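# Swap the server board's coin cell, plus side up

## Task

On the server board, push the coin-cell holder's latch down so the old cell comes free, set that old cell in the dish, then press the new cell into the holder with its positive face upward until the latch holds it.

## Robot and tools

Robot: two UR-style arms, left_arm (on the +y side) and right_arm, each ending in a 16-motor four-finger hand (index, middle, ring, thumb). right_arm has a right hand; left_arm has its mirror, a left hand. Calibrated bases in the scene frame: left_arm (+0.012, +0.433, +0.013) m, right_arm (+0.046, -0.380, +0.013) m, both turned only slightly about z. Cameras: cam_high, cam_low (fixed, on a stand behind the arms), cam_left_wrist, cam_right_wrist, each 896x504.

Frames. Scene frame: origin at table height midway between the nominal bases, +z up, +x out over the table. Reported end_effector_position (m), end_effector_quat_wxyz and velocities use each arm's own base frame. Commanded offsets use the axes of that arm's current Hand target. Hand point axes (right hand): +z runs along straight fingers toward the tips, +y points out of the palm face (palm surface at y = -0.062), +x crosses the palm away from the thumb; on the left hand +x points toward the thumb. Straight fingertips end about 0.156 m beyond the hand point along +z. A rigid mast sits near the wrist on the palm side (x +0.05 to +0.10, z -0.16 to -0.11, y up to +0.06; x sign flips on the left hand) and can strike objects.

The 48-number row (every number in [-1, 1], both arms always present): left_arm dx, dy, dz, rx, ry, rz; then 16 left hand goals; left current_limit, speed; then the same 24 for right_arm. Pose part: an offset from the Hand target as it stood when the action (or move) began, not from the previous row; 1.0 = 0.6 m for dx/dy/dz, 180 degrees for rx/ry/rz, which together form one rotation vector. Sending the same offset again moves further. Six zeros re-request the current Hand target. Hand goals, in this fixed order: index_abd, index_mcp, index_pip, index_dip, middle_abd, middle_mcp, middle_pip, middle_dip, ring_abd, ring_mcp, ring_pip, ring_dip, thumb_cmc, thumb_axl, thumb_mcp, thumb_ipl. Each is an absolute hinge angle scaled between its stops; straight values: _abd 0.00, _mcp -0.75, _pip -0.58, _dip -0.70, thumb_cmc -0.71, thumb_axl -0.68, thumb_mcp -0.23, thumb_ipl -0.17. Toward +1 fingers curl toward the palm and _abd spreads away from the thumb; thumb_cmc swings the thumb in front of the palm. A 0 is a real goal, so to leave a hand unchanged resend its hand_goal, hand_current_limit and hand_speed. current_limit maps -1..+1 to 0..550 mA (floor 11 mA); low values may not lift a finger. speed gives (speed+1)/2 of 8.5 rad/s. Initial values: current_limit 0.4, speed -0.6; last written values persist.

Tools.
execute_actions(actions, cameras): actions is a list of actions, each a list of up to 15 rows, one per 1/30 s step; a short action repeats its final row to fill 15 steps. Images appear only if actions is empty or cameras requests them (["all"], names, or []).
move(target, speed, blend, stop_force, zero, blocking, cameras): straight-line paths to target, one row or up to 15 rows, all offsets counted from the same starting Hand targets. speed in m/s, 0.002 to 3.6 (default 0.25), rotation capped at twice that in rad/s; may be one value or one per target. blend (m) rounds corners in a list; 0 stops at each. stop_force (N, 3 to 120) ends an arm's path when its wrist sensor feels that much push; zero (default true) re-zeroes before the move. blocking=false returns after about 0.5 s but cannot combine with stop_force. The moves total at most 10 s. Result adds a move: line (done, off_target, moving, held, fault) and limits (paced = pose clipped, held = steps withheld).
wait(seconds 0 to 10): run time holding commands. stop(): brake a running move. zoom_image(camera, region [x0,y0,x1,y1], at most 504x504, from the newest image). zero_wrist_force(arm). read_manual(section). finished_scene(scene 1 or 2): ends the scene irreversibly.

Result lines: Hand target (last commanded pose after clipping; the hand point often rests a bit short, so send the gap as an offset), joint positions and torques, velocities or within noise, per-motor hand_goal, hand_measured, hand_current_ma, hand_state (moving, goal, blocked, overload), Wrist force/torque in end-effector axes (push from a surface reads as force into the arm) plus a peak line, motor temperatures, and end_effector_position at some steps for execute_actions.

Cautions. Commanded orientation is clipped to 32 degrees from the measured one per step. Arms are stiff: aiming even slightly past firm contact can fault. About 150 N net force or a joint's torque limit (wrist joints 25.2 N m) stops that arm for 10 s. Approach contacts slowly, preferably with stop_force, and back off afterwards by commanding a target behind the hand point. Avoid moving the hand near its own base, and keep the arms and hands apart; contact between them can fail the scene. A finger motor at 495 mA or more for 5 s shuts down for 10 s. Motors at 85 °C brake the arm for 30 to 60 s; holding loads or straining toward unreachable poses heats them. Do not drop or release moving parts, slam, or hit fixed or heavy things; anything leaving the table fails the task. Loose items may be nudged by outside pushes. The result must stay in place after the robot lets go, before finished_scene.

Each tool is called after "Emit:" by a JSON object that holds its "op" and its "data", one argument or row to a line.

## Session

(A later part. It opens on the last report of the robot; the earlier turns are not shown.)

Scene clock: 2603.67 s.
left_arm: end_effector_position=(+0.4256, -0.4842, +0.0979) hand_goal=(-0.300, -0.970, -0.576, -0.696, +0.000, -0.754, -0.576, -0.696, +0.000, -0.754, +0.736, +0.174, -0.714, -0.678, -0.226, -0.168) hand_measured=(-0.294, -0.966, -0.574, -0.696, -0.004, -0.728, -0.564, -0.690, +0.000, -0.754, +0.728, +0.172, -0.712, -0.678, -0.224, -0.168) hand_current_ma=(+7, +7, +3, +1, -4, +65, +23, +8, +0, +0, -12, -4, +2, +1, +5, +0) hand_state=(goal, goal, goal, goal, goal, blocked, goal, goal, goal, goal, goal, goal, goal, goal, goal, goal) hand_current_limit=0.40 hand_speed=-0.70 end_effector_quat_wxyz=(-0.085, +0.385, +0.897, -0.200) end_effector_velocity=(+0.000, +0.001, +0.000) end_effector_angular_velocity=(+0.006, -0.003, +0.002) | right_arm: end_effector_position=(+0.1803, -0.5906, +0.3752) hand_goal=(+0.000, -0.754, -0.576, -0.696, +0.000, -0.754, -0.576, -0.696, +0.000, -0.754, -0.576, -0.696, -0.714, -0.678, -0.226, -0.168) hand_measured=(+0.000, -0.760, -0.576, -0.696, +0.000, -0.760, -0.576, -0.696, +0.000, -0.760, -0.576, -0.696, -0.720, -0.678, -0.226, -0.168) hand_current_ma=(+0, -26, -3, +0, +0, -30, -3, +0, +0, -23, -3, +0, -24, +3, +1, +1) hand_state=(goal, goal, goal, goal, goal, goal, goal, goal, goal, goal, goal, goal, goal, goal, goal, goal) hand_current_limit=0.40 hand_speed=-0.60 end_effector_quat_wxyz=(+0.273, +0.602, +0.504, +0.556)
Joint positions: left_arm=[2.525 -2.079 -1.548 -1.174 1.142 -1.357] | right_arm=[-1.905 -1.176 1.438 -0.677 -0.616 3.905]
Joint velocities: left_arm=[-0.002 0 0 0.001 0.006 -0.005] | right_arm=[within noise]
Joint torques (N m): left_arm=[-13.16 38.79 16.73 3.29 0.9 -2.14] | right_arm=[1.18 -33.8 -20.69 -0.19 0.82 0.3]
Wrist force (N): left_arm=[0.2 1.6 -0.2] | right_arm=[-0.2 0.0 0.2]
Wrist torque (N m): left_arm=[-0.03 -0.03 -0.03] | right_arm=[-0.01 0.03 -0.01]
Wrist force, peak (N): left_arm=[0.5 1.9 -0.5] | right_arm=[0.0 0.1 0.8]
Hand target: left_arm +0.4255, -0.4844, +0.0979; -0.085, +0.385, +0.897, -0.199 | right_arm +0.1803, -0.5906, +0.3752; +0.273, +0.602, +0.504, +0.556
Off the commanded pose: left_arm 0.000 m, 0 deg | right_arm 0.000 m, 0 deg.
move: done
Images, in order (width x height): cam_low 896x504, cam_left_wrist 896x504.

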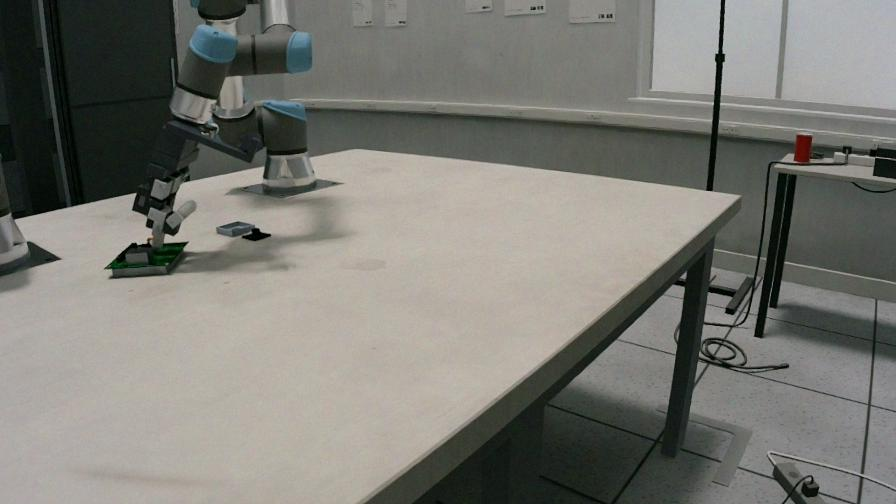

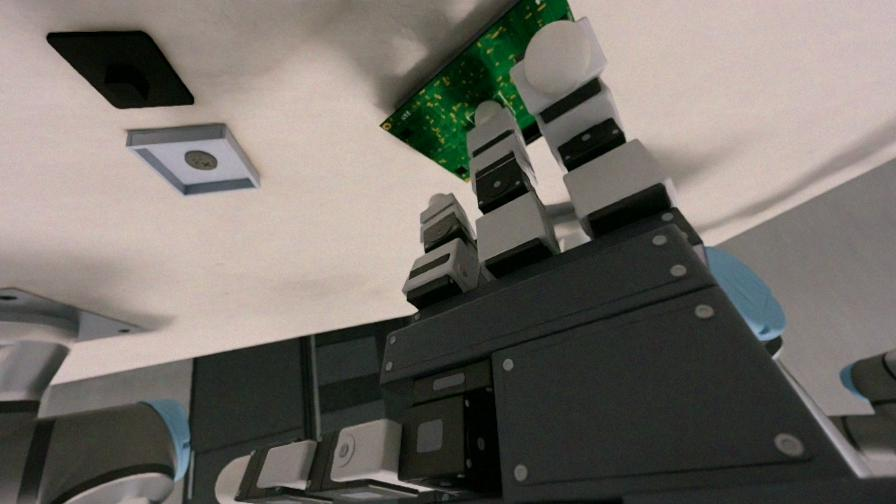

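Emit:
{"op": "move", "data": {
  "target": [
    [0,-0.02692,-0.01632,-0.04167,0,0, -0.3,-0.97,-0.576,-0.696,0.0,-0.754,-0.576,-0.696,0,-0.754,0.737,0.174,-0.714,-0.678,-0.226,-0.168,0.4,-0.7, 0,0,0,0,0,0, 0,-0.754,-0.576,-0.696,0,-0.754,-0.576,-0.696,0,-0.754,-0.576,-0.696,-0.714,-0.678,-0.226,-0.168,0.4,-0.6],
    [0,-0.05565,-0.02903,-0.08333,0,0, -0.3,-0.97,-0.576,-0.696,0.0,-0.754,-0.576,-0.696,0,-0.754,0.737,0.174,-0.714,-0.678,-0.226,-0.168,0.4,-0.7, 0,0,0,0,0,0, 0,-0.754,-0.576,-0.696,0,-0.754,-0.576,-0.696,0,-0.754,-0.576,-0.696,-0.714,-0.678,-0.226,-0.168,0.4,-0.6]
  ],
  "speed": 0.05,
  "blend": [0.002,0],
  "cameras": ["cam_low","cam_left_wrist"]
}}

Emit:
{"op": "zoom_image", "data": {
  "camera": "cam_low",
  "region": [145, 230, 175, 260]
}}

Emit:
{"op": "zoom_image", "data": {
  "camera": "cam_left_wrist",
  "region": [450, 75, 550, 165]
}}

Scene clock: 2623.80 s.
left_arm: end_effector_position=(+0.4088, -0.5003, +0.1279) hand_goal=(-0.300, -0.970, -0.576, -0.696, +0.000, -0.754, -0.576, -0.696, +0.000, -0.754, +0.736, +0.174, -0.714, -0.678, -0.226, -0.168) hand_measured=(-0.294, -0.966, -0.574, -0.696, -0.002, -0.728, -0.564, -0.690, +0.000, -0.754, +0.728, +0.172, -0.712, -0.678, -0.224, -0.168) hand_current_ma=(+7, +8, +3, +1, -3, +65, +23, +8, +0, +0, -12, -4, +2, +1, +5, +0) hand_state=(goal, goal, goal, goal, goal, blocked, goal, goal, goal, goal, goal, goal, goal, goal, goal, goal) hand_current_limit=0.40 hand_speed=-0.70 end_effector_quat_wxyz=(-0.034, +0.393, +0.915, -0.081) end_effector_velocity=(+0.000, +0.000, +0.000) end_effector_angular_velocity=(-0.003, +0.002, -0.004) | right_arm: end_effector_position=(+0.1803, -0.5906, +0.3752) hand_goal=(+0.000, -0.754, -0.576, -0.696, +0.000, -0.754, -0.576, -0.696, +0.000, -0.754, -0.576, -0.696, -0.714, -0.678, -0.226, -0.168) hand_measured=(+0.000, -0.760, -0.576, -0.696, +0.000, -0.760, -0.576, -0.696, +0.000, -0.760, -0.576, -0.696, -0.720, -0.678, -0.226, -0.168) hand_current_ma=(+0, -26, -3, +0, +0, -30, -3, +0, +0, -23, -3, +0, -24, +3, +1, +1) hand_state=(goal, goal, goal, goal, goal, goal, goal, goal, goal, goal, goal, goal, goal, goal, goal, goal) hand_current_limit=0.40 hand_speed=-0.60 end_effector_quat_wxyz=(+0.273, +0.602, +0.504, +0.556)
Joint positions: left_arm=[2.393 -2.072 -1.505 -1.144 1.396 -1.507] | right_arm=[-1.905 -1.176 1.438 -0.677 -0.616 3.905]
Joint velocities: left_arm=[0.001 0 0 -0.001 -0.003 0.005] | right_arm=[within noise]
Joint torques (N m): left_arm=[11.41 37.61 17.46 1.72 -2.09 2.2] | right_arm=[0.39 -34.31 -20.97 -0.14 0.91 0.13]
Wrist force (N): left_arm=[0.4 1.3 0.2] | right_arm=[0.2 -0.2 0.6]
Wrist torque (N m): left_arm=[-0.08 0.01 0.15] | right_arm=[-0.08 -0.03 0.02]
Wrist force, peak (N): left_arm=[0.3 2.3 -0.5] | right_arm=[0.2 0.2 0.8]
Hand target: left_arm +0.4088, -0.5001, +0.1279; -0.034, +0.393, +0.915, -0.081 | right_arm +0.1803, -0.5906, +0.3752; +0.273, +0.602, +0.504, +0.556
Off the commanded pose: left_arm 0.000 m, 0 deg | right_arm 0.000 m, 0 deg.
move: done
Images, in order (width x height): cam_low 896x504, cam_left_wrist 896x504.

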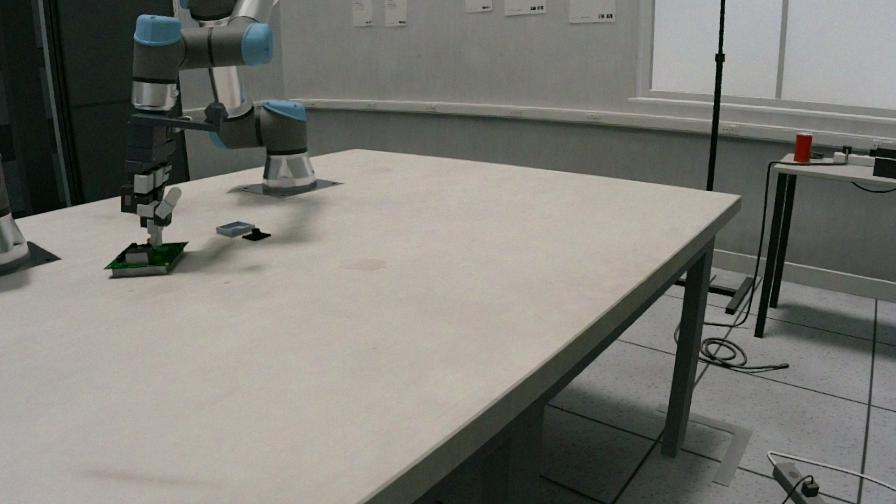

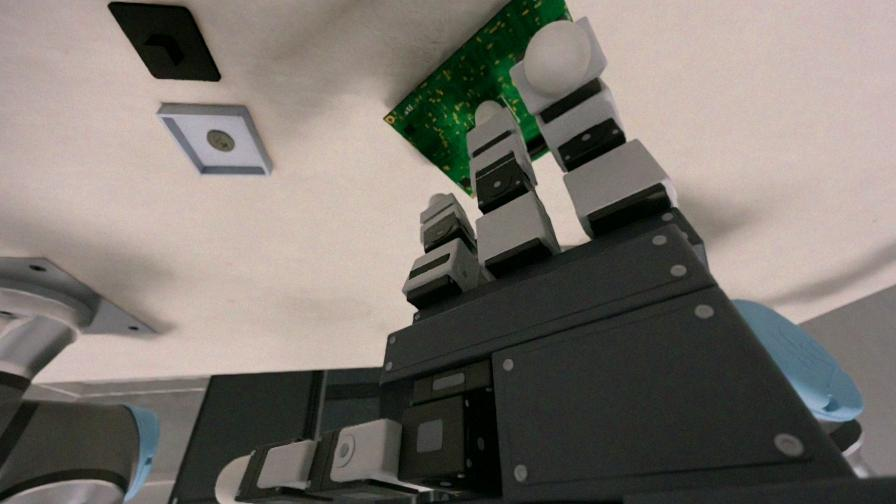

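Scaled by 16.800 from the camera's 896x504 image, which has a finer 1280x720 frame.

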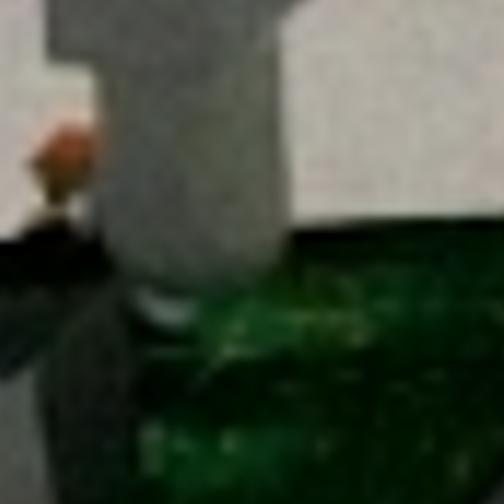

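Scaled by 5.040 from the camera's 896x504 image, which has a finer 1280x720 frame.

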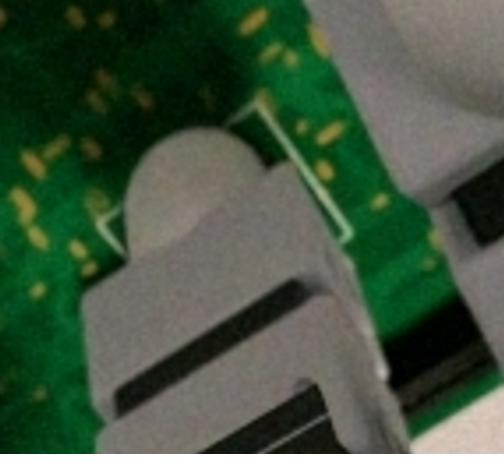

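Emit:
{"op": "move", "data": {
  "target": [
    [0,-0.02692,-0.01632,-0.04167,0,0, -0.3,-0.97,-0.576,-0.696,0.0,-0.754,-0.576,-0.696,0,-0.754,0.737,0.174,-0.714,-0.678,-0.226,-0.168,0.4,-0.7, 0,0,0,0,0,0, 0,-0.754,-0.576,-0.696,0,-0.754,-0.576,-0.696,0,-0.754,-0.576,-0.696,-0.714,-0.678,-0.226,-0.168,0.4,-0.6],
    [0,-0.05565,-0.02903,-0.08333,0,0, -0.3,-0.97,-0.576,-0.696,0.0,-0.754,-0.576,-0.696,0,-0.754,0.737,0.174,-0.714,-0.678,-0.226,-0.168,0.4,-0.7, 0,0,0,0,0,0, 0,-0.754,-0.576,-0.696,0,-0.754,-0.576,-0.696,0,-0.754,-0.576,-0.696,-0.714,-0.678,-0.226,-0.168,0.4,-0.6]
  ],
  "speed": 0.05,
  "blend": [0.002,0],
  "cameras": ["cam_low","cam_left_wrist"]
}}

Emit:
{"op": "zoom_image", "data": {
  "camera": "cam_low",
  "region": [145, 230, 175, 260]
}}

Emit:
{"op": "zoom_image", "data": {
  "camera": "cam_left_wrist",
  "region": [450, 75, 550, 165]
}}

Scene clock: 2636.57 s.
left_arm: end_effector_position=(+0.3871, -0.5208, +0.1508) hand_goal=(-0.300, -0.970, -0.576, -0.696, +0.000, -0.754, -0.576, -0.696, +0.000, -0.754, +0.736, +0.174, -0.714, -0.678, -0.226, -0.168) hand_measured=(-0.294, -0.966, -0.574, -0.696, -0.004, -0.730, -0.564, -0.690, +0.000, -0.754, +0.728, +0.172, -0.712, -0.678, -0.224, -0.168) hand_current_ma=(+7, +8, +3, +1, -4, +62, +21, +9, +0, +0, -12, -4, +2, +1, +5, +0) hand_state=(goal, goal, goal, goal, goal, blocked, goal, goal, goal, goal, goal, goal, goal, goal, goal, goal) hand_current_limit=0.40 hand_speed=-0.70 end_effector_quat_wxyz=(+0.018, +0.394, +0.918, +0.039) end_effector_velocity=(+0.000, +0.000, +0.000) end_effector_angular_velocity=(-0.002, +0.002, -0.004) | right_arm: end_effector_position=(+0.1803, -0.5906, +0.3752) hand_goal=(+0.000, -0.754, -0.576, -0.696, +0.000, -0.754, -0.576, -0.696, +0.000, -0.754, -0.576, -0.696, -0.714, -0.678, -0.226, -0.168) hand_measured=(+0.000, -0.760, -0.576, -0.696, +0.000, -0.760, -0.576, -0.696, +0.000, -0.760, -0.576, -0.696, -0.720, -0.678, -0.226, -0.168) hand_current_ma=(+0, -26, -3, +0, +0, -30, -3, +0, +0, -23, -3, +0, -24, +3, +1, +1) hand_state=(goal, goal, goal, goal, goal, goal, goal, goal, goal, goal, goal, goal, goal, goal, goal, goal) hand_current_limit=0.40 hand_speed=-0.60 end_effector_quat_wxyz=(+0.273, +0.602, +0.504, +0.556)
Joint positions: left_arm=[2.257 -2.109 -1.438 -1.17 1.657 -1.644] | right_arm=[-1.905 -1.176 1.438 -0.677 -0.616 3.905]
Joint velocities: left_arm=[0 0 -0.001 0.001 -0.003 0.005] | right_arm=[within noise]
Joint torques (N m): left_arm=[12.17 49.03 14.06 3.35 -1.05 2.15] | right_arm=[1.66 -33.49 -21.03 0 0.88 0.35]
Wrist force (N): left_arm=[0.9 1.0 0.1] | right_arm=[0.2 0.1 0.4]
Wrist torque (N m): left_arm=[-0.08 -0.05 0.21] | right_arm=[-0.02 -0.02 0.02]
Wrist force, peak (N): left_arm=[0.9 1.6 0.1] | right_arm=[0.0 -0.1 0.8]
Hand target: left_arm +0.3872, -0.5206, +0.1508; +0.018, +0.394, +0.918, +0.039 | right_arm +0.1803, -0.5906, +0.3752; +0.273, +0.602, +0.504, +0.556
Off the commanded pose: left_arm 0.000 m, 0 deg | right_arm 0.000 m, 0 deg.
move: done
Images, in order (width x height): cam_low 896x504, cam_left_wrist 896x504.

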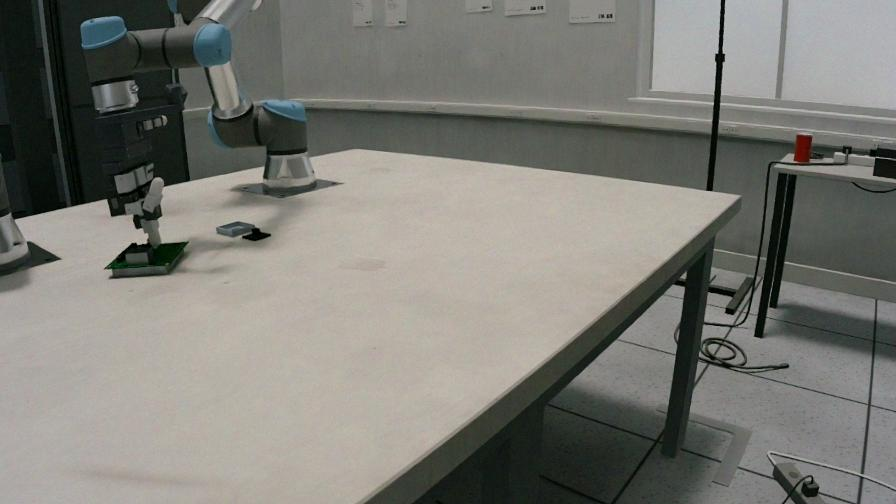

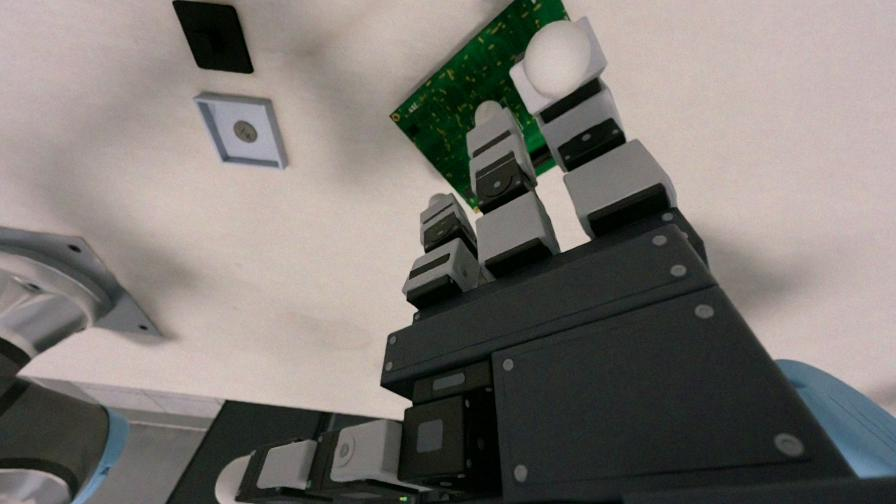

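Scaled by 16.800 from the camera's 896x504 image, which has a finer 1280x720 frame.

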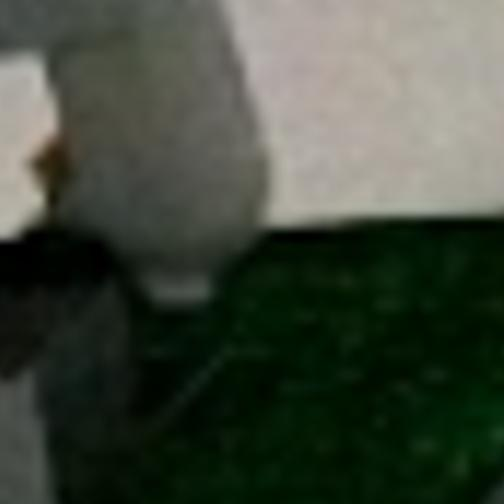

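Scaled by 5.040 from the camera's 896x504 image, which has a finer 1280x720 frame.

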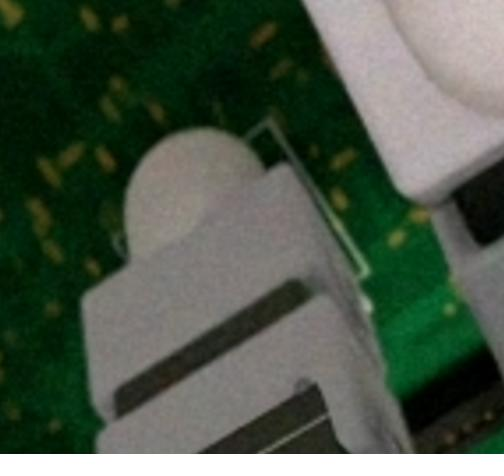

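Emit:
{"op": "move", "data": {
  "target": [
    [0,-0.02692,-0.01632,-0.04167,0,0, -0.3,-0.97,-0.576,-0.696,0.0,-0.754,-0.576,-0.696,0,-0.754,0.737,0.174,-0.714,-0.678,-0.226,-0.168,0.4,-0.7, 0,0,0,0,0,0, 0,-0.754,-0.576,-0.696,0,-0.754,-0.576,-0.696,0,-0.754,-0.576,-0.696,-0.714,-0.678,-0.226,-0.168,0.4,-0.6],
    [0,-0.05565,-0.02903,-0.08333,0,0, -0.3,-0.97,-0.576,-0.696,0.0,-0.754,-0.576,-0.696,0,-0.754,0.737,0.174,-0.714,-0.678,-0.226,-0.168,0.4,-0.7, 0,0,0,0,0,0, 0,-0.754,-0.576,-0.696,0,-0.754,-0.576,-0.696,0,-0.754,-0.576,-0.696,-0.714,-0.678,-0.226,-0.168,0.4,-0.6]
  ],
  "speed": 0.05,
  "blend": [0.002,0],
  "cameras": ["cam_low","cam_left_wrist"]
}}

Emit:
{"op": "zoom_image", "data": {
  "camera": "cam_low",
  "region": [145, 230, 175, 260]
}}

Emit:
{"op": "zoom_image", "data": {
  "camera": "cam_left_wrist",
  "region": [450, 75, 550, 165]
}}

Scene clock: 2645.30 s.
left_arm: end_effector_position=(+0.3618, -0.5447, +0.1653) hand_goal=(-0.300, -0.970, -0.576, -0.696, +0.000, -0.754, -0.576, -0.696, +0.000, -0.754, +0.736, +0.174, -0.714, -0.678, -0.226, -0.168) hand_measured=(-0.294, -0.966, -0.574, -0.696, -0.004, -0.730, -0.564, -0.690, +0.000, -0.756, +0.728, +0.172, -0.714, -0.678, -0.224, -0.168) hand_current_ma=(+7, +5, +3, +1, -4, +59, +22, +9, +0, -1, -12, -4, -1, +1, +5, +0) hand_state=(goal, goal, goal, goal, goal, blocked, goal, goal, goal, goal, goal, goal, goal, goal, goal, goal) hand_current_limit=0.40 hand_speed=-0.70 end_effector_quat_wxyz=(+0.069, +0.389, +0.905, +0.159) end_effector_velocity=(+0.000, +0.000, +0.000) end_effector_angular_velocity=(-0.004, +0.002, -0.004) | right_arm: end_effector_position=(+0.1803, -0.5906, +0.3752) hand_goal=(+0.000, -0.754, -0.576, -0.696, +0.000, -0.754, -0.576, -0.696, +0.000, -0.754, -0.576, -0.696, -0.714, -0.678, -0.226, -0.168) hand_measured=(+0.000, -0.760, -0.576, -0.696, +0.000, -0.760, -0.576, -0.696, +0.000, -0.760, -0.576, -0.696, -0.720, -0.678, -0.226, -0.168) hand_current_ma=(+0, -26, -3, +0, +0, -30, -3, +0, +0, -23, -3, +0, -24, +3, +1, +1) hand_state=(goal, goal, goal, goal, goal, goal, goal, goal, goal, goal, goal, goal, goal, goal, goal, goal) hand_current_limit=0.40 hand_speed=-0.60 end_effector_quat_wxyz=(+0.273, +0.602, +0.504, +0.556)
Joint positions: left_arm=[2.13 -2.186 -1.349 -1.247 1.912 -1.783] | right_arm=[-1.905 -1.176 1.438 -0.677 -0.616 3.905]
Joint velocities: left_arm=[0.001 0.002 -0.001 0.003 -0.003 0.005] | right_arm=[within noise]
Joint torques (N m): left_arm=[12.45 54.42 12.27 3.67 -1.04 2.18] | right_arm=[0.97 -34.24 -19.91 -0.04 0.99 0.25]
Wrist force (N): left_arm=[0.3 0.3 0.2] | right_arm=[0.1 0.0 0.6]
Wrist torque (N m): left_arm=[-0.15 0.00 0.18] | right_arm=[-0.05 -0.01 0.02]
Wrist force, peak (N): left_arm=[0.5 1.3 0.4] | right_arm=[0.1 0.0 0.8]
Hand target: left_arm +0.3619, -0.5445, +0.1653; +0.069, +0.389, +0.905, +0.159 | right_arm +0.1803, -0.5906, +0.3752; +0.273, +0.602, +0.504, +0.556
Off the commanded pose: left_arm 0.000 m, 0 deg | right_arm 0.000 m, 0 deg.
move: done
Images, in order (width x height): cam_low 896x504, cam_left_wrist 896x504.

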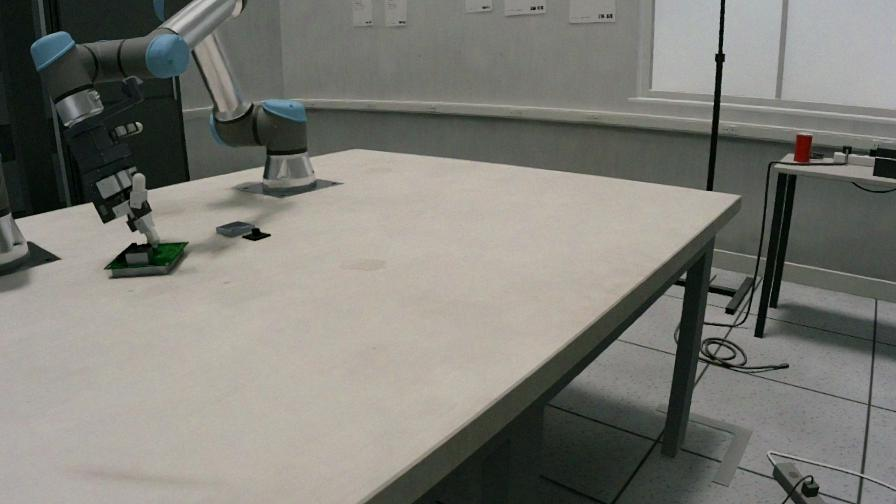

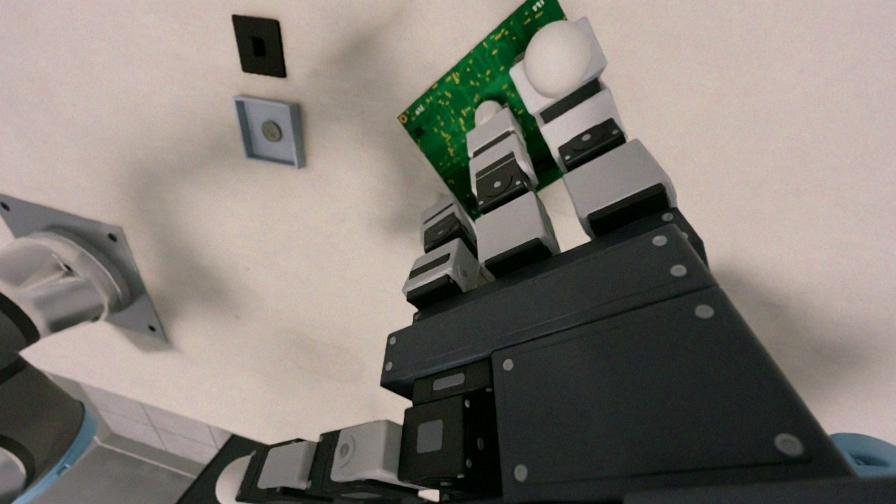

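Scaled by 16.800 from the camera's 896x504 image, which has a finer 1280x720 frame.

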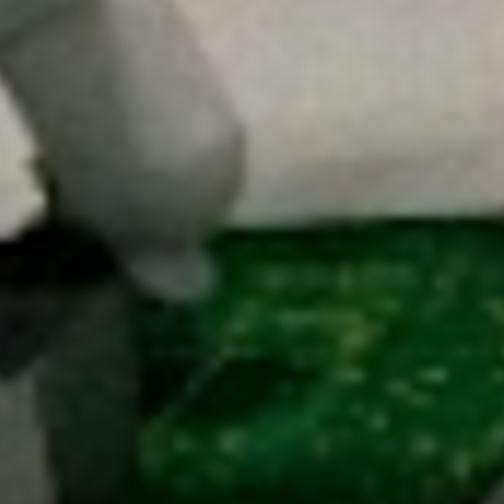

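Scaled by 5.040 from the camera's 896x504 image, which has a finer 1280x720 frame.

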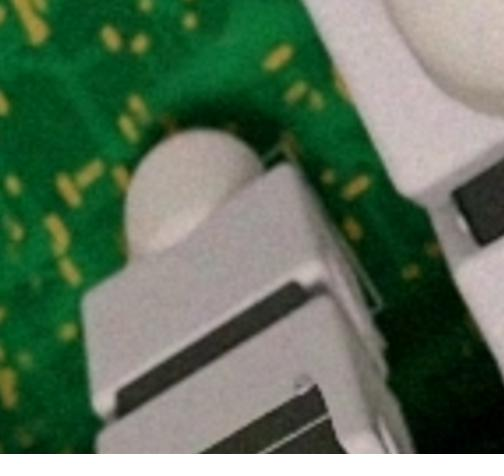

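Emit:
{"op": "move", "data": {
  "target": [
    [0,-0.02692,-0.01632,-0.04167,0,0, -0.3,-0.97,-0.576,-0.696,0.0,-0.754,-0.576,-0.696,0,-0.754,0.737,0.174,-0.714,-0.678,-0.226,-0.168,0.4,-0.7, 0,0,0,0,0,0, 0,-0.754,-0.576,-0.696,0,-0.754,-0.576,-0.696,0,-0.754,-0.576,-0.696,-0.714,-0.678,-0.226,-0.168,0.4,-0.6],
    [0,-0.05565,-0.02903,-0.08333,0,0, -0.3,-0.97,-0.576,-0.696,0.0,-0.754,-0.576,-0.696,0,-0.754,0.737,0.174,-0.714,-0.678,-0.226,-0.168,0.4,-0.7, 0,0,0,0,0,0, 0,-0.754,-0.576,-0.696,0,-0.754,-0.576,-0.696,0,-0.754,-0.576,-0.696,-0.714,-0.678,-0.226,-0.168,0.4,-0.6]
  ],
  "speed": 0.05,
  "blend": [0.002,0],
  "cameras": ["cam_low","cam_left_wrist"]
}}

Emit:
{"op": "zoom_image", "data": {
  "camera": "cam_low",
  "region": [145, 230, 175, 260]
}}

Emit:
{"op": "zoom_image", "data": {
  "camera": "cam_left_wrist",
  "region": [450, 75, 550, 165]
}}

Scene clock: 2656.23 s.
left_arm: end_effector_position=(+0.3347, -0.5704, +0.1703) hand_goal=(-0.300, -0.970, -0.576, -0.696, +0.000, -0.754, -0.576, -0.696, +0.000, -0.754, +0.736, +0.174, -0.714, -0.678, -0.226, -0.168) hand_measured=(-0.294, -0.970, -0.574, -0.696, -0.004, -0.730, -0.564, -0.690, +0.000, -0.756, +0.728, +0.172, -0.716, -0.678, -0.224, -0.168) hand_current_ma=(+7, +0, +3, +1, -4, +58, +24, +11, +0, -4, -12, -4, -4, +1, +5, +0) hand_state=(goal, goal, goal, goal, goal, blocked, goal, goal, goal, goal, goal, goal, goal, goal, goal, goal) hand_current_limit=0.40 hand_speed=-0.70 end_effector_quat_wxyz=(+0.119, +0.376, +0.876, +0.276) | right_arm: end_effector_position=(+0.1803, -0.5906, +0.3752) hand_goal=(+0.000, -0.754, -0.576, -0.696, +0.000, -0.754, -0.576, -0.696, +0.000, -0.754, -0.576, -0.696, -0.714, -0.678, -0.226, -0.168) hand_measured=(+0.000, -0.760, -0.576, -0.696, +0.000, -0.760, -0.576, -0.696, +0.000, -0.760, -0.576, -0.696, -0.720, -0.678, -0.226, -0.168) hand_current_ma=(+0, -26, -3, +0, +0, -30, -3, +0, +0, -23, -3, +0, -24, +3, +1, +1) hand_state=(goal, goal, goal, goal, goal, goal, goal, goal, goal, goal, goal, goal, goal, goal, goal, goal) hand_current_limit=0.40 hand_speed=-0.60 end_effector_quat_wxyz=(+0.273, +0.602, +0.504, +0.556)
Joint positions: left_arm=[2.023 -2.296 -1.24 -1.383 2.149 -1.94] | right_arm=[-1.905 -1.176 1.438 -0.677 -0.616 3.905]
Joint torques (N m): left_arm=[11.76 59.5 13.63 3.56 -0.39 1.98] | right_arm=[1.09 -34.18 -20.32 -0.18 1 0.11]
Wrist force (N): left_arm=[0.7 0.0 0.4] | right_arm=[0.0 -0.1 0.7]
Wrist torque (N m): left_arm=[-0.19 -0.08 0.22] | right_arm=[-0.06 0.00 0.01]
Wrist force, peak (N): left_arm=[1.0 0.8 0.1] | right_arm=[0.3 -0.2 0.8]
Hand target: left_arm +0.3349, -0.5702, +0.1703; +0.119, +0.376, +0.877, +0.276 | right_arm +0.1803, -0.5906, +0.3752; +0.273, +0.602, +0.504, +0.556
Off the commanded pose: left_arm 0.000 m, 0 deg | right_arm 0.000 m, 0 deg.
move: done
Images, in order (width x height): cam_low 896x504, cam_left_wrist 896x504.

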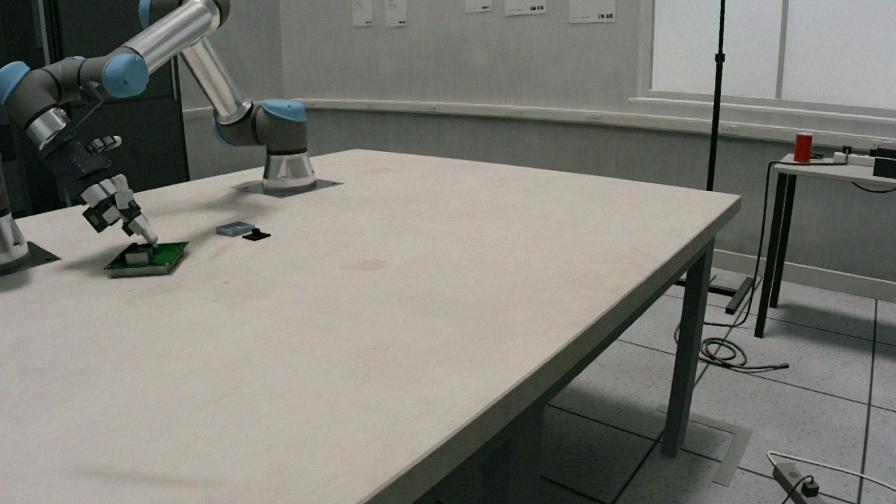

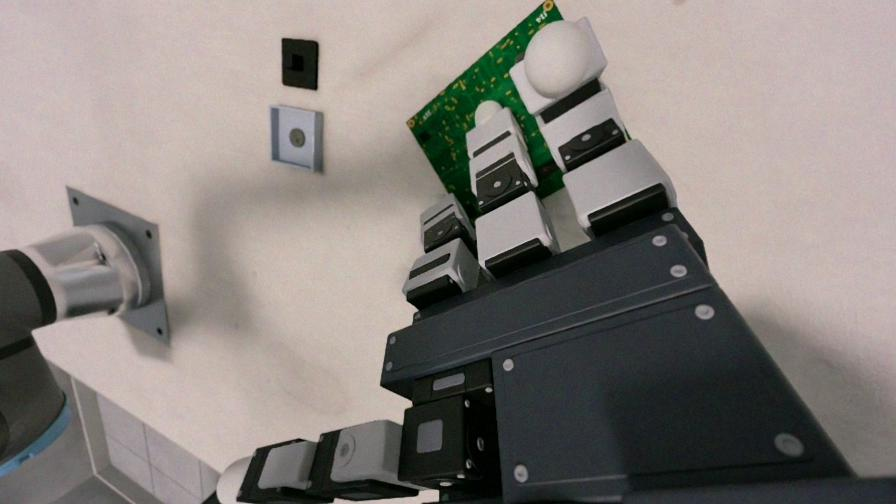

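Scaled by 16.800 from the camera's 896x504 image, which has a finer 1280x720 frame.

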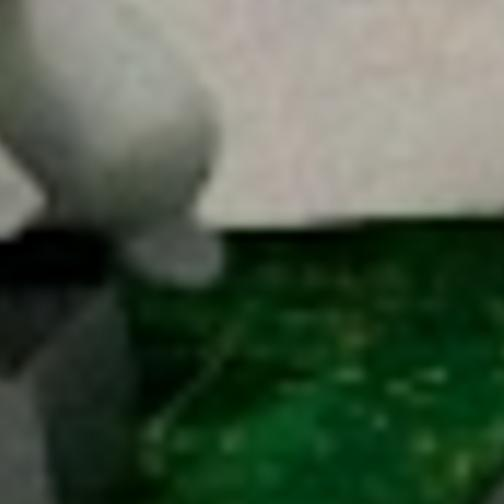

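Scaled by 5.040 from the camera's 896x504 image, which has a finer 1280x720 frame.

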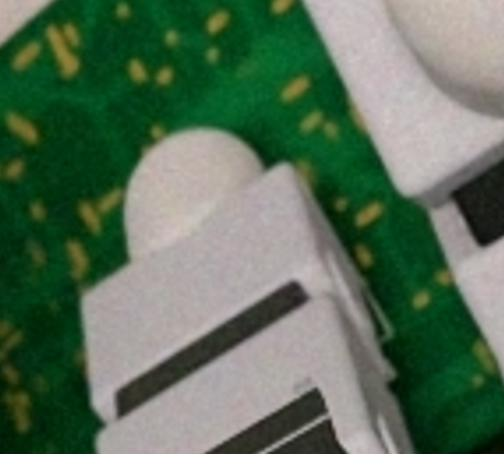

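Emit:
{"op": "move", "data": {
  "target": [
    [0,-0.02692,-0.01632,-0.04167,0,0, -0.3,-0.97,-0.576,-0.696,0.0,-0.754,-0.576,-0.696,0,-0.754,0.737,0.174,-0.714,-0.678,-0.226,-0.168,0.4,-0.7, 0,0,0,0,0,0, 0,-0.754,-0.576,-0.696,0,-0.754,-0.576,-0.696,0,-0.754,-0.576,-0.696,-0.714,-0.678,-0.226,-0.168,0.4,-0.6],
    [0,-0.05565,-0.02903,-0.08333,0,0, -0.3,-0.97,-0.576,-0.696,0.0,-0.754,-0.576,-0.696,0,-0.754,0.737,0.174,-0.714,-0.678,-0.226,-0.168,0.4,-0.7, 0,0,0,0,0,0, 0,-0.754,-0.576,-0.696,0,-0.754,-0.576,-0.696,0,-0.754,-0.576,-0.696,-0.714,-0.678,-0.226,-0.168,0.4,-0.6]
  ],
  "speed": 0.05,
  "blend": [0.002,0],
  "cameras": ["cam_low","cam_left_wrist"]
}}

Emit:
{"op": "zoom_image", "data": {
  "camera": "cam_low",
  "region": [145, 230, 175, 260]
}}

Scene clock: 2666.07 s.
left_arm: end_effector_position=(+0.3076, -0.5961, +0.1654) hand_goal=(-0.300, -0.970, -0.576, -0.696, +0.000, -0.754, -0.576, -0.696, +0.000, -0.754, +0.736, +0.174, -0.714, -0.678, -0.226, -0.168) hand_measured=(-0.310, -0.970, -0.574, -0.696, -0.004, -0.730, -0.562, -0.688, +0.000, -0.758, +0.730, +0.172, -0.718, -0.678, -0.224, -0.168) hand_current_ma=(-15, +0, +2, +1, -4, +59, +26, +13, +0, -6, -10, -3, -7, +1, +5, +0) hand_state=(goal, goal, goal, goal, goal, blocked, goal, goal, goal, goal, goal, goal, goal, goal, goal, goal) hand_current_limit=0.40 hand_speed=-0.70 end_effector_quat_wxyz=(+0.168, +0.357, +0.833, +0.388) | right_arm: end_effector_position=(+0.1803, -0.5906, +0.3752) hand_goal=(+0.000, -0.754, -0.576, -0.696, +0.000, -0.754, -0.576, -0.696, +0.000, -0.754, -0.576, -0.696, -0.714, -0.678, -0.226, -0.168) hand_measured=(+0.000, -0.760, -0.576, -0.696, +0.000, -0.760, -0.576, -0.696, +0.000, -0.760, -0.576, -0.696, -0.720, -0.678, -0.226, -0.168) hand_current_ma=(+0, -26, -3, +0, +0, -30, -3, +0, +0, -23, -3, +0, -24, +3, +1, +1) hand_state=(goal, goal, goal, goal, goal, goal, goal, goal, goal, goal, goal, goal, goal, goal, goal, goal) hand_current_limit=0.40 hand_speed=-0.60 end_effector_quat_wxyz=(+0.273, +0.602, +0.504, +0.556)
Joint positions: left_arm=[1.941 -2.431 -1.104 -1.6 2.359 -2.139] | right_arm=[-1.905 -1.176 1.438 -0.677 -0.616 3.905]
Joint torques (N m): left_arm=[10.18 59.31 10.76 3.31 -1 1.82] | right_arm=[1.1 -34.51 -19.97 -0.13 0.91 0.63]
Wrist force (N): left_arm=[1.1 -0.2 -0.1] | right_arm=[0.0 0.1 0.5]
Wrist torque (N m): left_arm=[-0.22 0.01 0.25] | right_arm=[-0.02 0.01 0.00]
Wrist force, peak (N): left_arm=[1.7 0.2 -0.2] | right_arm=[0.1 0.3 0.8]
Hand target: left_arm +0.3078, -0.5959, +0.1654; +0.167, +0.357, +0.833, +0.388 | right_arm +0.1803, -0.5906, +0.3752; +0.273, +0.602, +0.504, +0.556
Off the commanded pose: left_arm 0.000 m, 0 deg | right_arm 0.000 m, 0 deg.
move: done
Images, in order (width x height): cam_low 896x504, cam_left_wrist 896x504.

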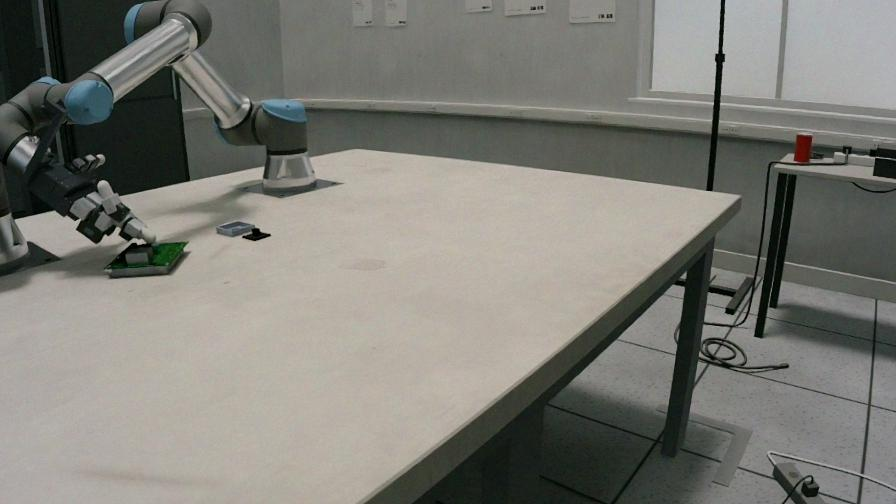

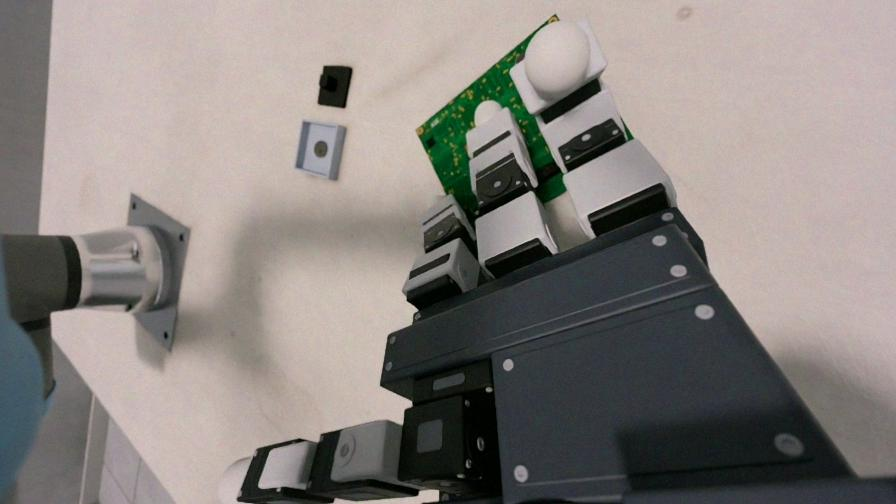

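Scaled by 16.800 from the camera's 896x504 image, which has a finer 1280x720 frame.

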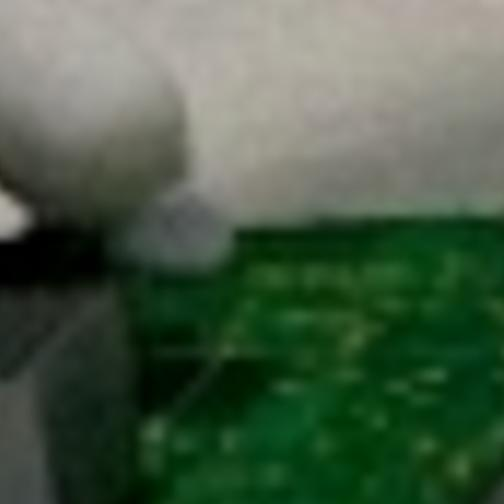

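Emit:
{"op": "move", "data": {
  "target": [0,0,0,0,0,0, -0.3,-0.55,-0.576,-0.696,0.0,-0.754,-0.576,-0.696,0,-0.754,0.737,0.174,-0.714,-0.678,-0.226,-0.168,0.4,-0.8, 0,0,0,0,0,0, 0,-0.754,-0.576,-0.696,0,-0.754,-0.576,-0.696,0,-0.754,-0.576,-0.696,-0.714,-0.678,-0.226,-0.168,0.4,-0.6],
  "speed": 0.05,
  "cameras": ["cam_low"]
}}

Emit:
{"op": "move", "data": {
  "target": [0,0.00255,-0.00214,0,0,0, -0.3,-0.55,-0.576,-0.696,0.0,-0.754,-0.576,-0.696,0,-0.754,0.737,0.174,-0.714,-0.678,-0.226,-0.168,0.4,-0.8, 0,0,0,0,0,0, 0,-0.754,-0.576,-0.696,0,-0.754,-0.576,-0.696,0,-0.754,-0.576,-0.696,-0.714,-0.678,-0.226,-0.168,0.4,-0.6],
  "speed": 0.01,
  "cameras": ["cam_low","cam_left_wrist"]
}}

Emit:
{"op": "zoom_image", "data": {
  "camera": "cam_low",
  "region": [145, 230, 175, 260]
}}

Emit:
{"op": "zoom_image", "data": {
  "camera": "cam_left_wrist",
  "region": [450, 75, 550, 165]
}}

Scene clock: 2684.00 s.
left_arm: end_effector_position=(+0.3078, -0.5959, +0.1654) hand_goal=(-0.300, -0.550, -0.576, -0.696, +0.000, -0.754, -0.576, -0.696, +0.000, -0.754, +0.736, +0.174, -0.714, -0.678, -0.226, -0.168) hand_measured=(-0.302, -0.568, -0.576, -0.696, -0.004, -0.730, -0.562, -0.688, +0.000, -0.758, +0.730, +0.172, -0.718, -0.678, -0.224, -0.168) hand_current_ma=(-2, -44, +1, +1, -3, +59, +26, +13, +0, -6, -10, -3, -7, +1, +5, +0) hand_state=(goal, goal, goal, goal, goal, blocked, goal, goal, goal, goal, goal, goal, goal, goal, goal, goal) hand_current_limit=0.40 hand_speed=-0.80 end_effector_quat_wxyz=(+0.167, +0.357, +0.833, +0.388) | right_arm: end_effector_position=(+0.1803, -0.5906, +0.3752) hand_goal=(+0.000, -0.754, -0.576, -0.696, +0.000, -0.754, -0.576, -0.696, +0.000, -0.754, -0.576, -0.696, -0.714, -0.678, -0.226, -0.168) hand_measured=(+0.000, -0.760, -0.576, -0.696, +0.000, -0.760, -0.576, -0.696, +0.000, -0.760, -0.576, -0.696, -0.720, -0.678, -0.226, -0.168) hand_current_ma=(+0, -26, -3, +0, +0, -30, -3, +0, +0, -23, -3, +0, -24, +3, +1, +1) hand_state=(goal, goal, goal, goal, goal, goal, goal, goal, goal, goal, goal, goal, goal, goal, goal, goal) hand_current_limit=0.40 hand_speed=-0.60 end_effector_quat_wxyz=(+0.273, +0.602, +0.504, +0.556)
Joint positions: left_arm=[1.941 -2.431 -1.104 -1.6 2.359 -2.139] | right_arm=[-1.905 -1.176 1.438 -0.677 -0.616 3.905]
Joint torques (N m): left_arm=[12.09 61.65 11.23 2.84 1.19 2.17] | right_arm=[1.15 -32.82 -20.71 -0.04 1.12 0.44]
Wrist force (N): left_arm=[0.5 -0.3 -0.5] | right_arm=[-0.1 0.0 0.5]
Wrist torque (N m): left_arm=[-0.08 -0.09 0.14] | right_arm=[-0.04 0.02 0.00]
Wrist force, peak (N): left_arm=[1.3 0.3 -1.3] | right_arm=[-0.2 0.2 0.8]
Hand target: left_arm +0.3078, -0.5959, +0.1654; +0.167, +0.357, +0.833, +0.388 | right_arm +0.1803, -0.5906, +0.3752; +0.273, +0.602, +0.504, +0.556
Off the commanded pose: left_arm 0.000 m, 0 deg | right_arm 0.000 m, 0 deg.
move: done
Images, in order (width x height): cam_low 896x504.

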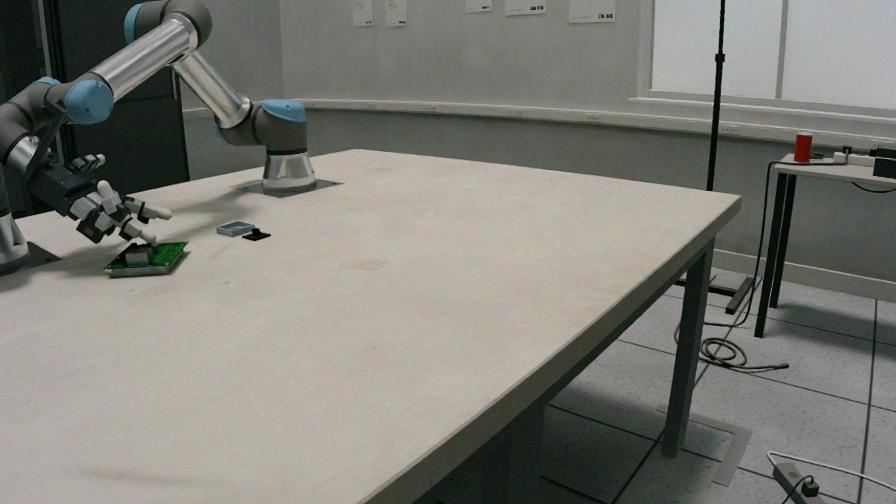

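Scene clock: 2684.70 s.
left_arm: end_effector_position=(+0.3078, -0.5959, +0.1674) hand_goal=(-0.300, -0.550, -0.576, -0.696, +0.000, -0.754, -0.576, -0.696, +0.000, -0.754, +0.736, +0.174, -0.714, -0.678, -0.226, -0.168) hand_measured=(-0.302, -0.568, -0.576, -0.696, -0.002, -0.740, -0.562, -0.688, +0.000, -0.758, +0.730, +0.172, -0.718, -0.678, -0.224, -0.168) hand_current_ma=(-2, -44, +1, +1, -2, +31, +26, +13, +0, -6, -10, -3, -7, +1, +5, +0) hand_state=(goal, goal, goal, goal, goal, goal, goal, goal, goal, goal, goal, goal, goal, goal, goal, goal) hand_current_limit=0.40 hand_speed=-0.80 end_effector_quat_wxyz=(+0.167, +0.357, +0.833, +0.388) | right_arm: end_effector_position=(+0.1803, -0.5906, +0.3752) hand_goal=(+0.000, -0.754, -0.576, -0.696, +0.000, -0.754, -0.576, -0.696, +0.000, -0.754, -0.576, -0.696, -0.714, -0.678, -0.226, -0.168) hand_measured=(+0.000, -0.760, -0.576, -0.696, +0.000, -0.760, -0.576, -0.696, +0.000, -0.760, -0.576, -0.696, -0.720, -0.678, -0.226, -0.168) hand_current_ma=(+0, -26, -3, +0, +0, -30, -3, +0, +0, -23, -3, +0, -24, +3, +1, +1) hand_state=(goal, goal, goal, goal, goal, goal, goal, goal, goal, goal, goal, goal, goal, goal, goal, goal) hand_current_limit=0.40 hand_speed=-0.60 end_effector_quat_wxyz=(+0.273, +0.602, +0.504, +0.556)
Joint positions: left_arm=[1.941 -2.429 -1.103 -1.603 2.359 -2.139] | right_arm=[-1.905 -1.176 1.438 -0.677 -0.616 3.905]
Joint torques (N m): left_arm=[11.68 58.45 32.57 1.16 1.44 2.01] | right_arm=[1.13 -33.42 -19.83 -0.13 0.85 0.34]
Wrist force (N): left_arm=[0.7 -1.0 0.3] | right_arm=[0.0 0.0 0.4]
Wrist torque (N m): left_arm=[-0.09 -0.12 0.19] | right_arm=[-0.04 0.00 0.00]
Wrist force, peak (N): left_arm=[0.8 -0.8 0.6] | right_arm=[0.0 0.1 0.7]
Hand target: left_arm +0.3078, -0.5959, +0.1674; +0.167, +0.357, +0.833, +0.388 | right_arm +0.1803, -0.5906, +0.3752; +0.273, +0.602, +0.504, +0.556
Off the commanded pose: left_arm 0.000 m, 0 deg | right_arm 0.000 m, 0 deg.
move: done
Images, in order (width x height): cam_low 896x504, cam_left_wrist 896x504.

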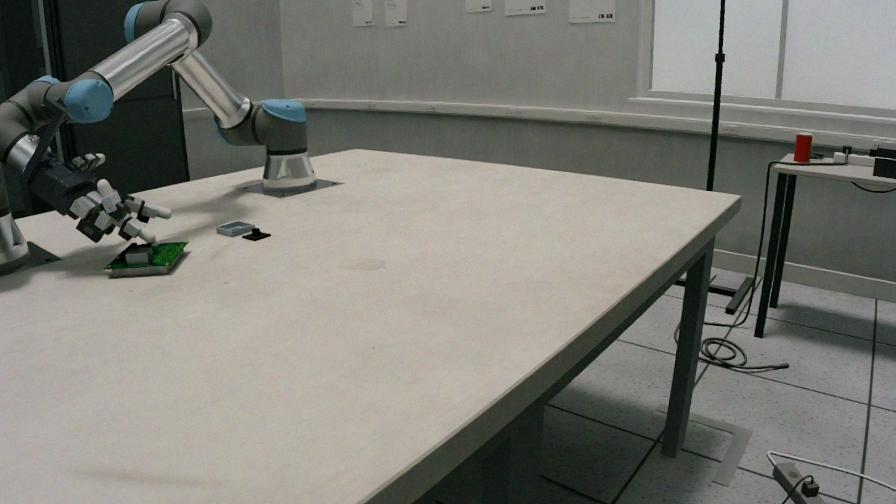

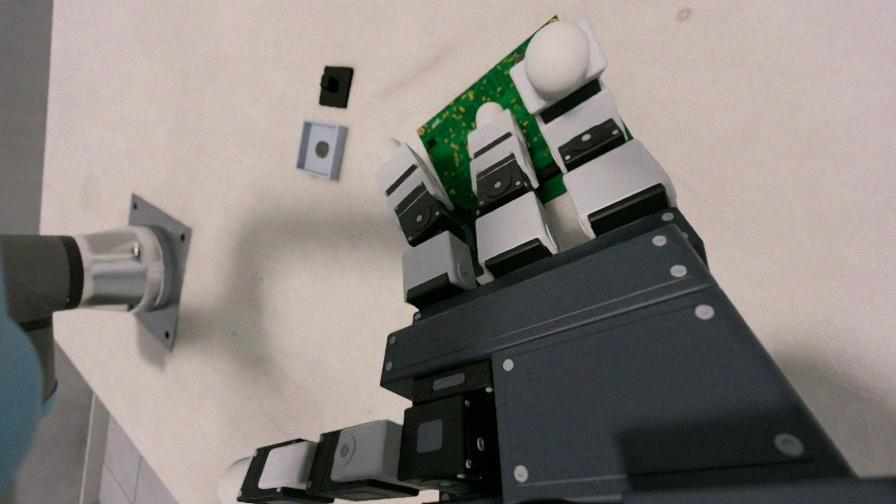

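Scaled by 16.800 from the camera's 896x504 image, which has a finer 1280x720 frame.

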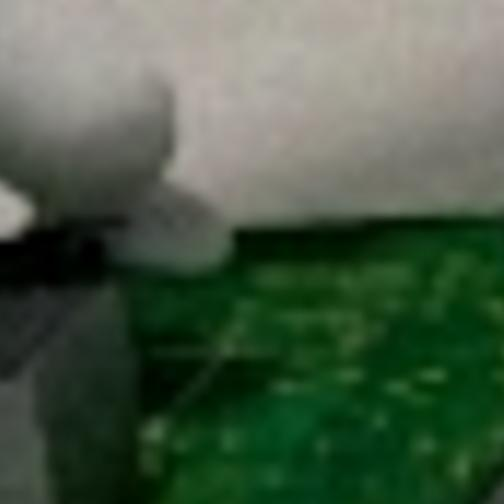

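Scaled by 5.040 from the camera's 896x504 image, which has a finer 1280x720 frame.

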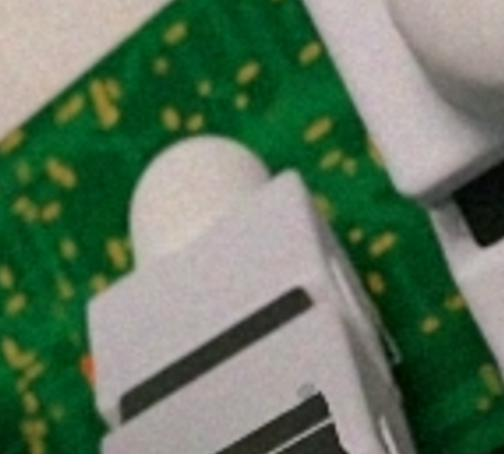

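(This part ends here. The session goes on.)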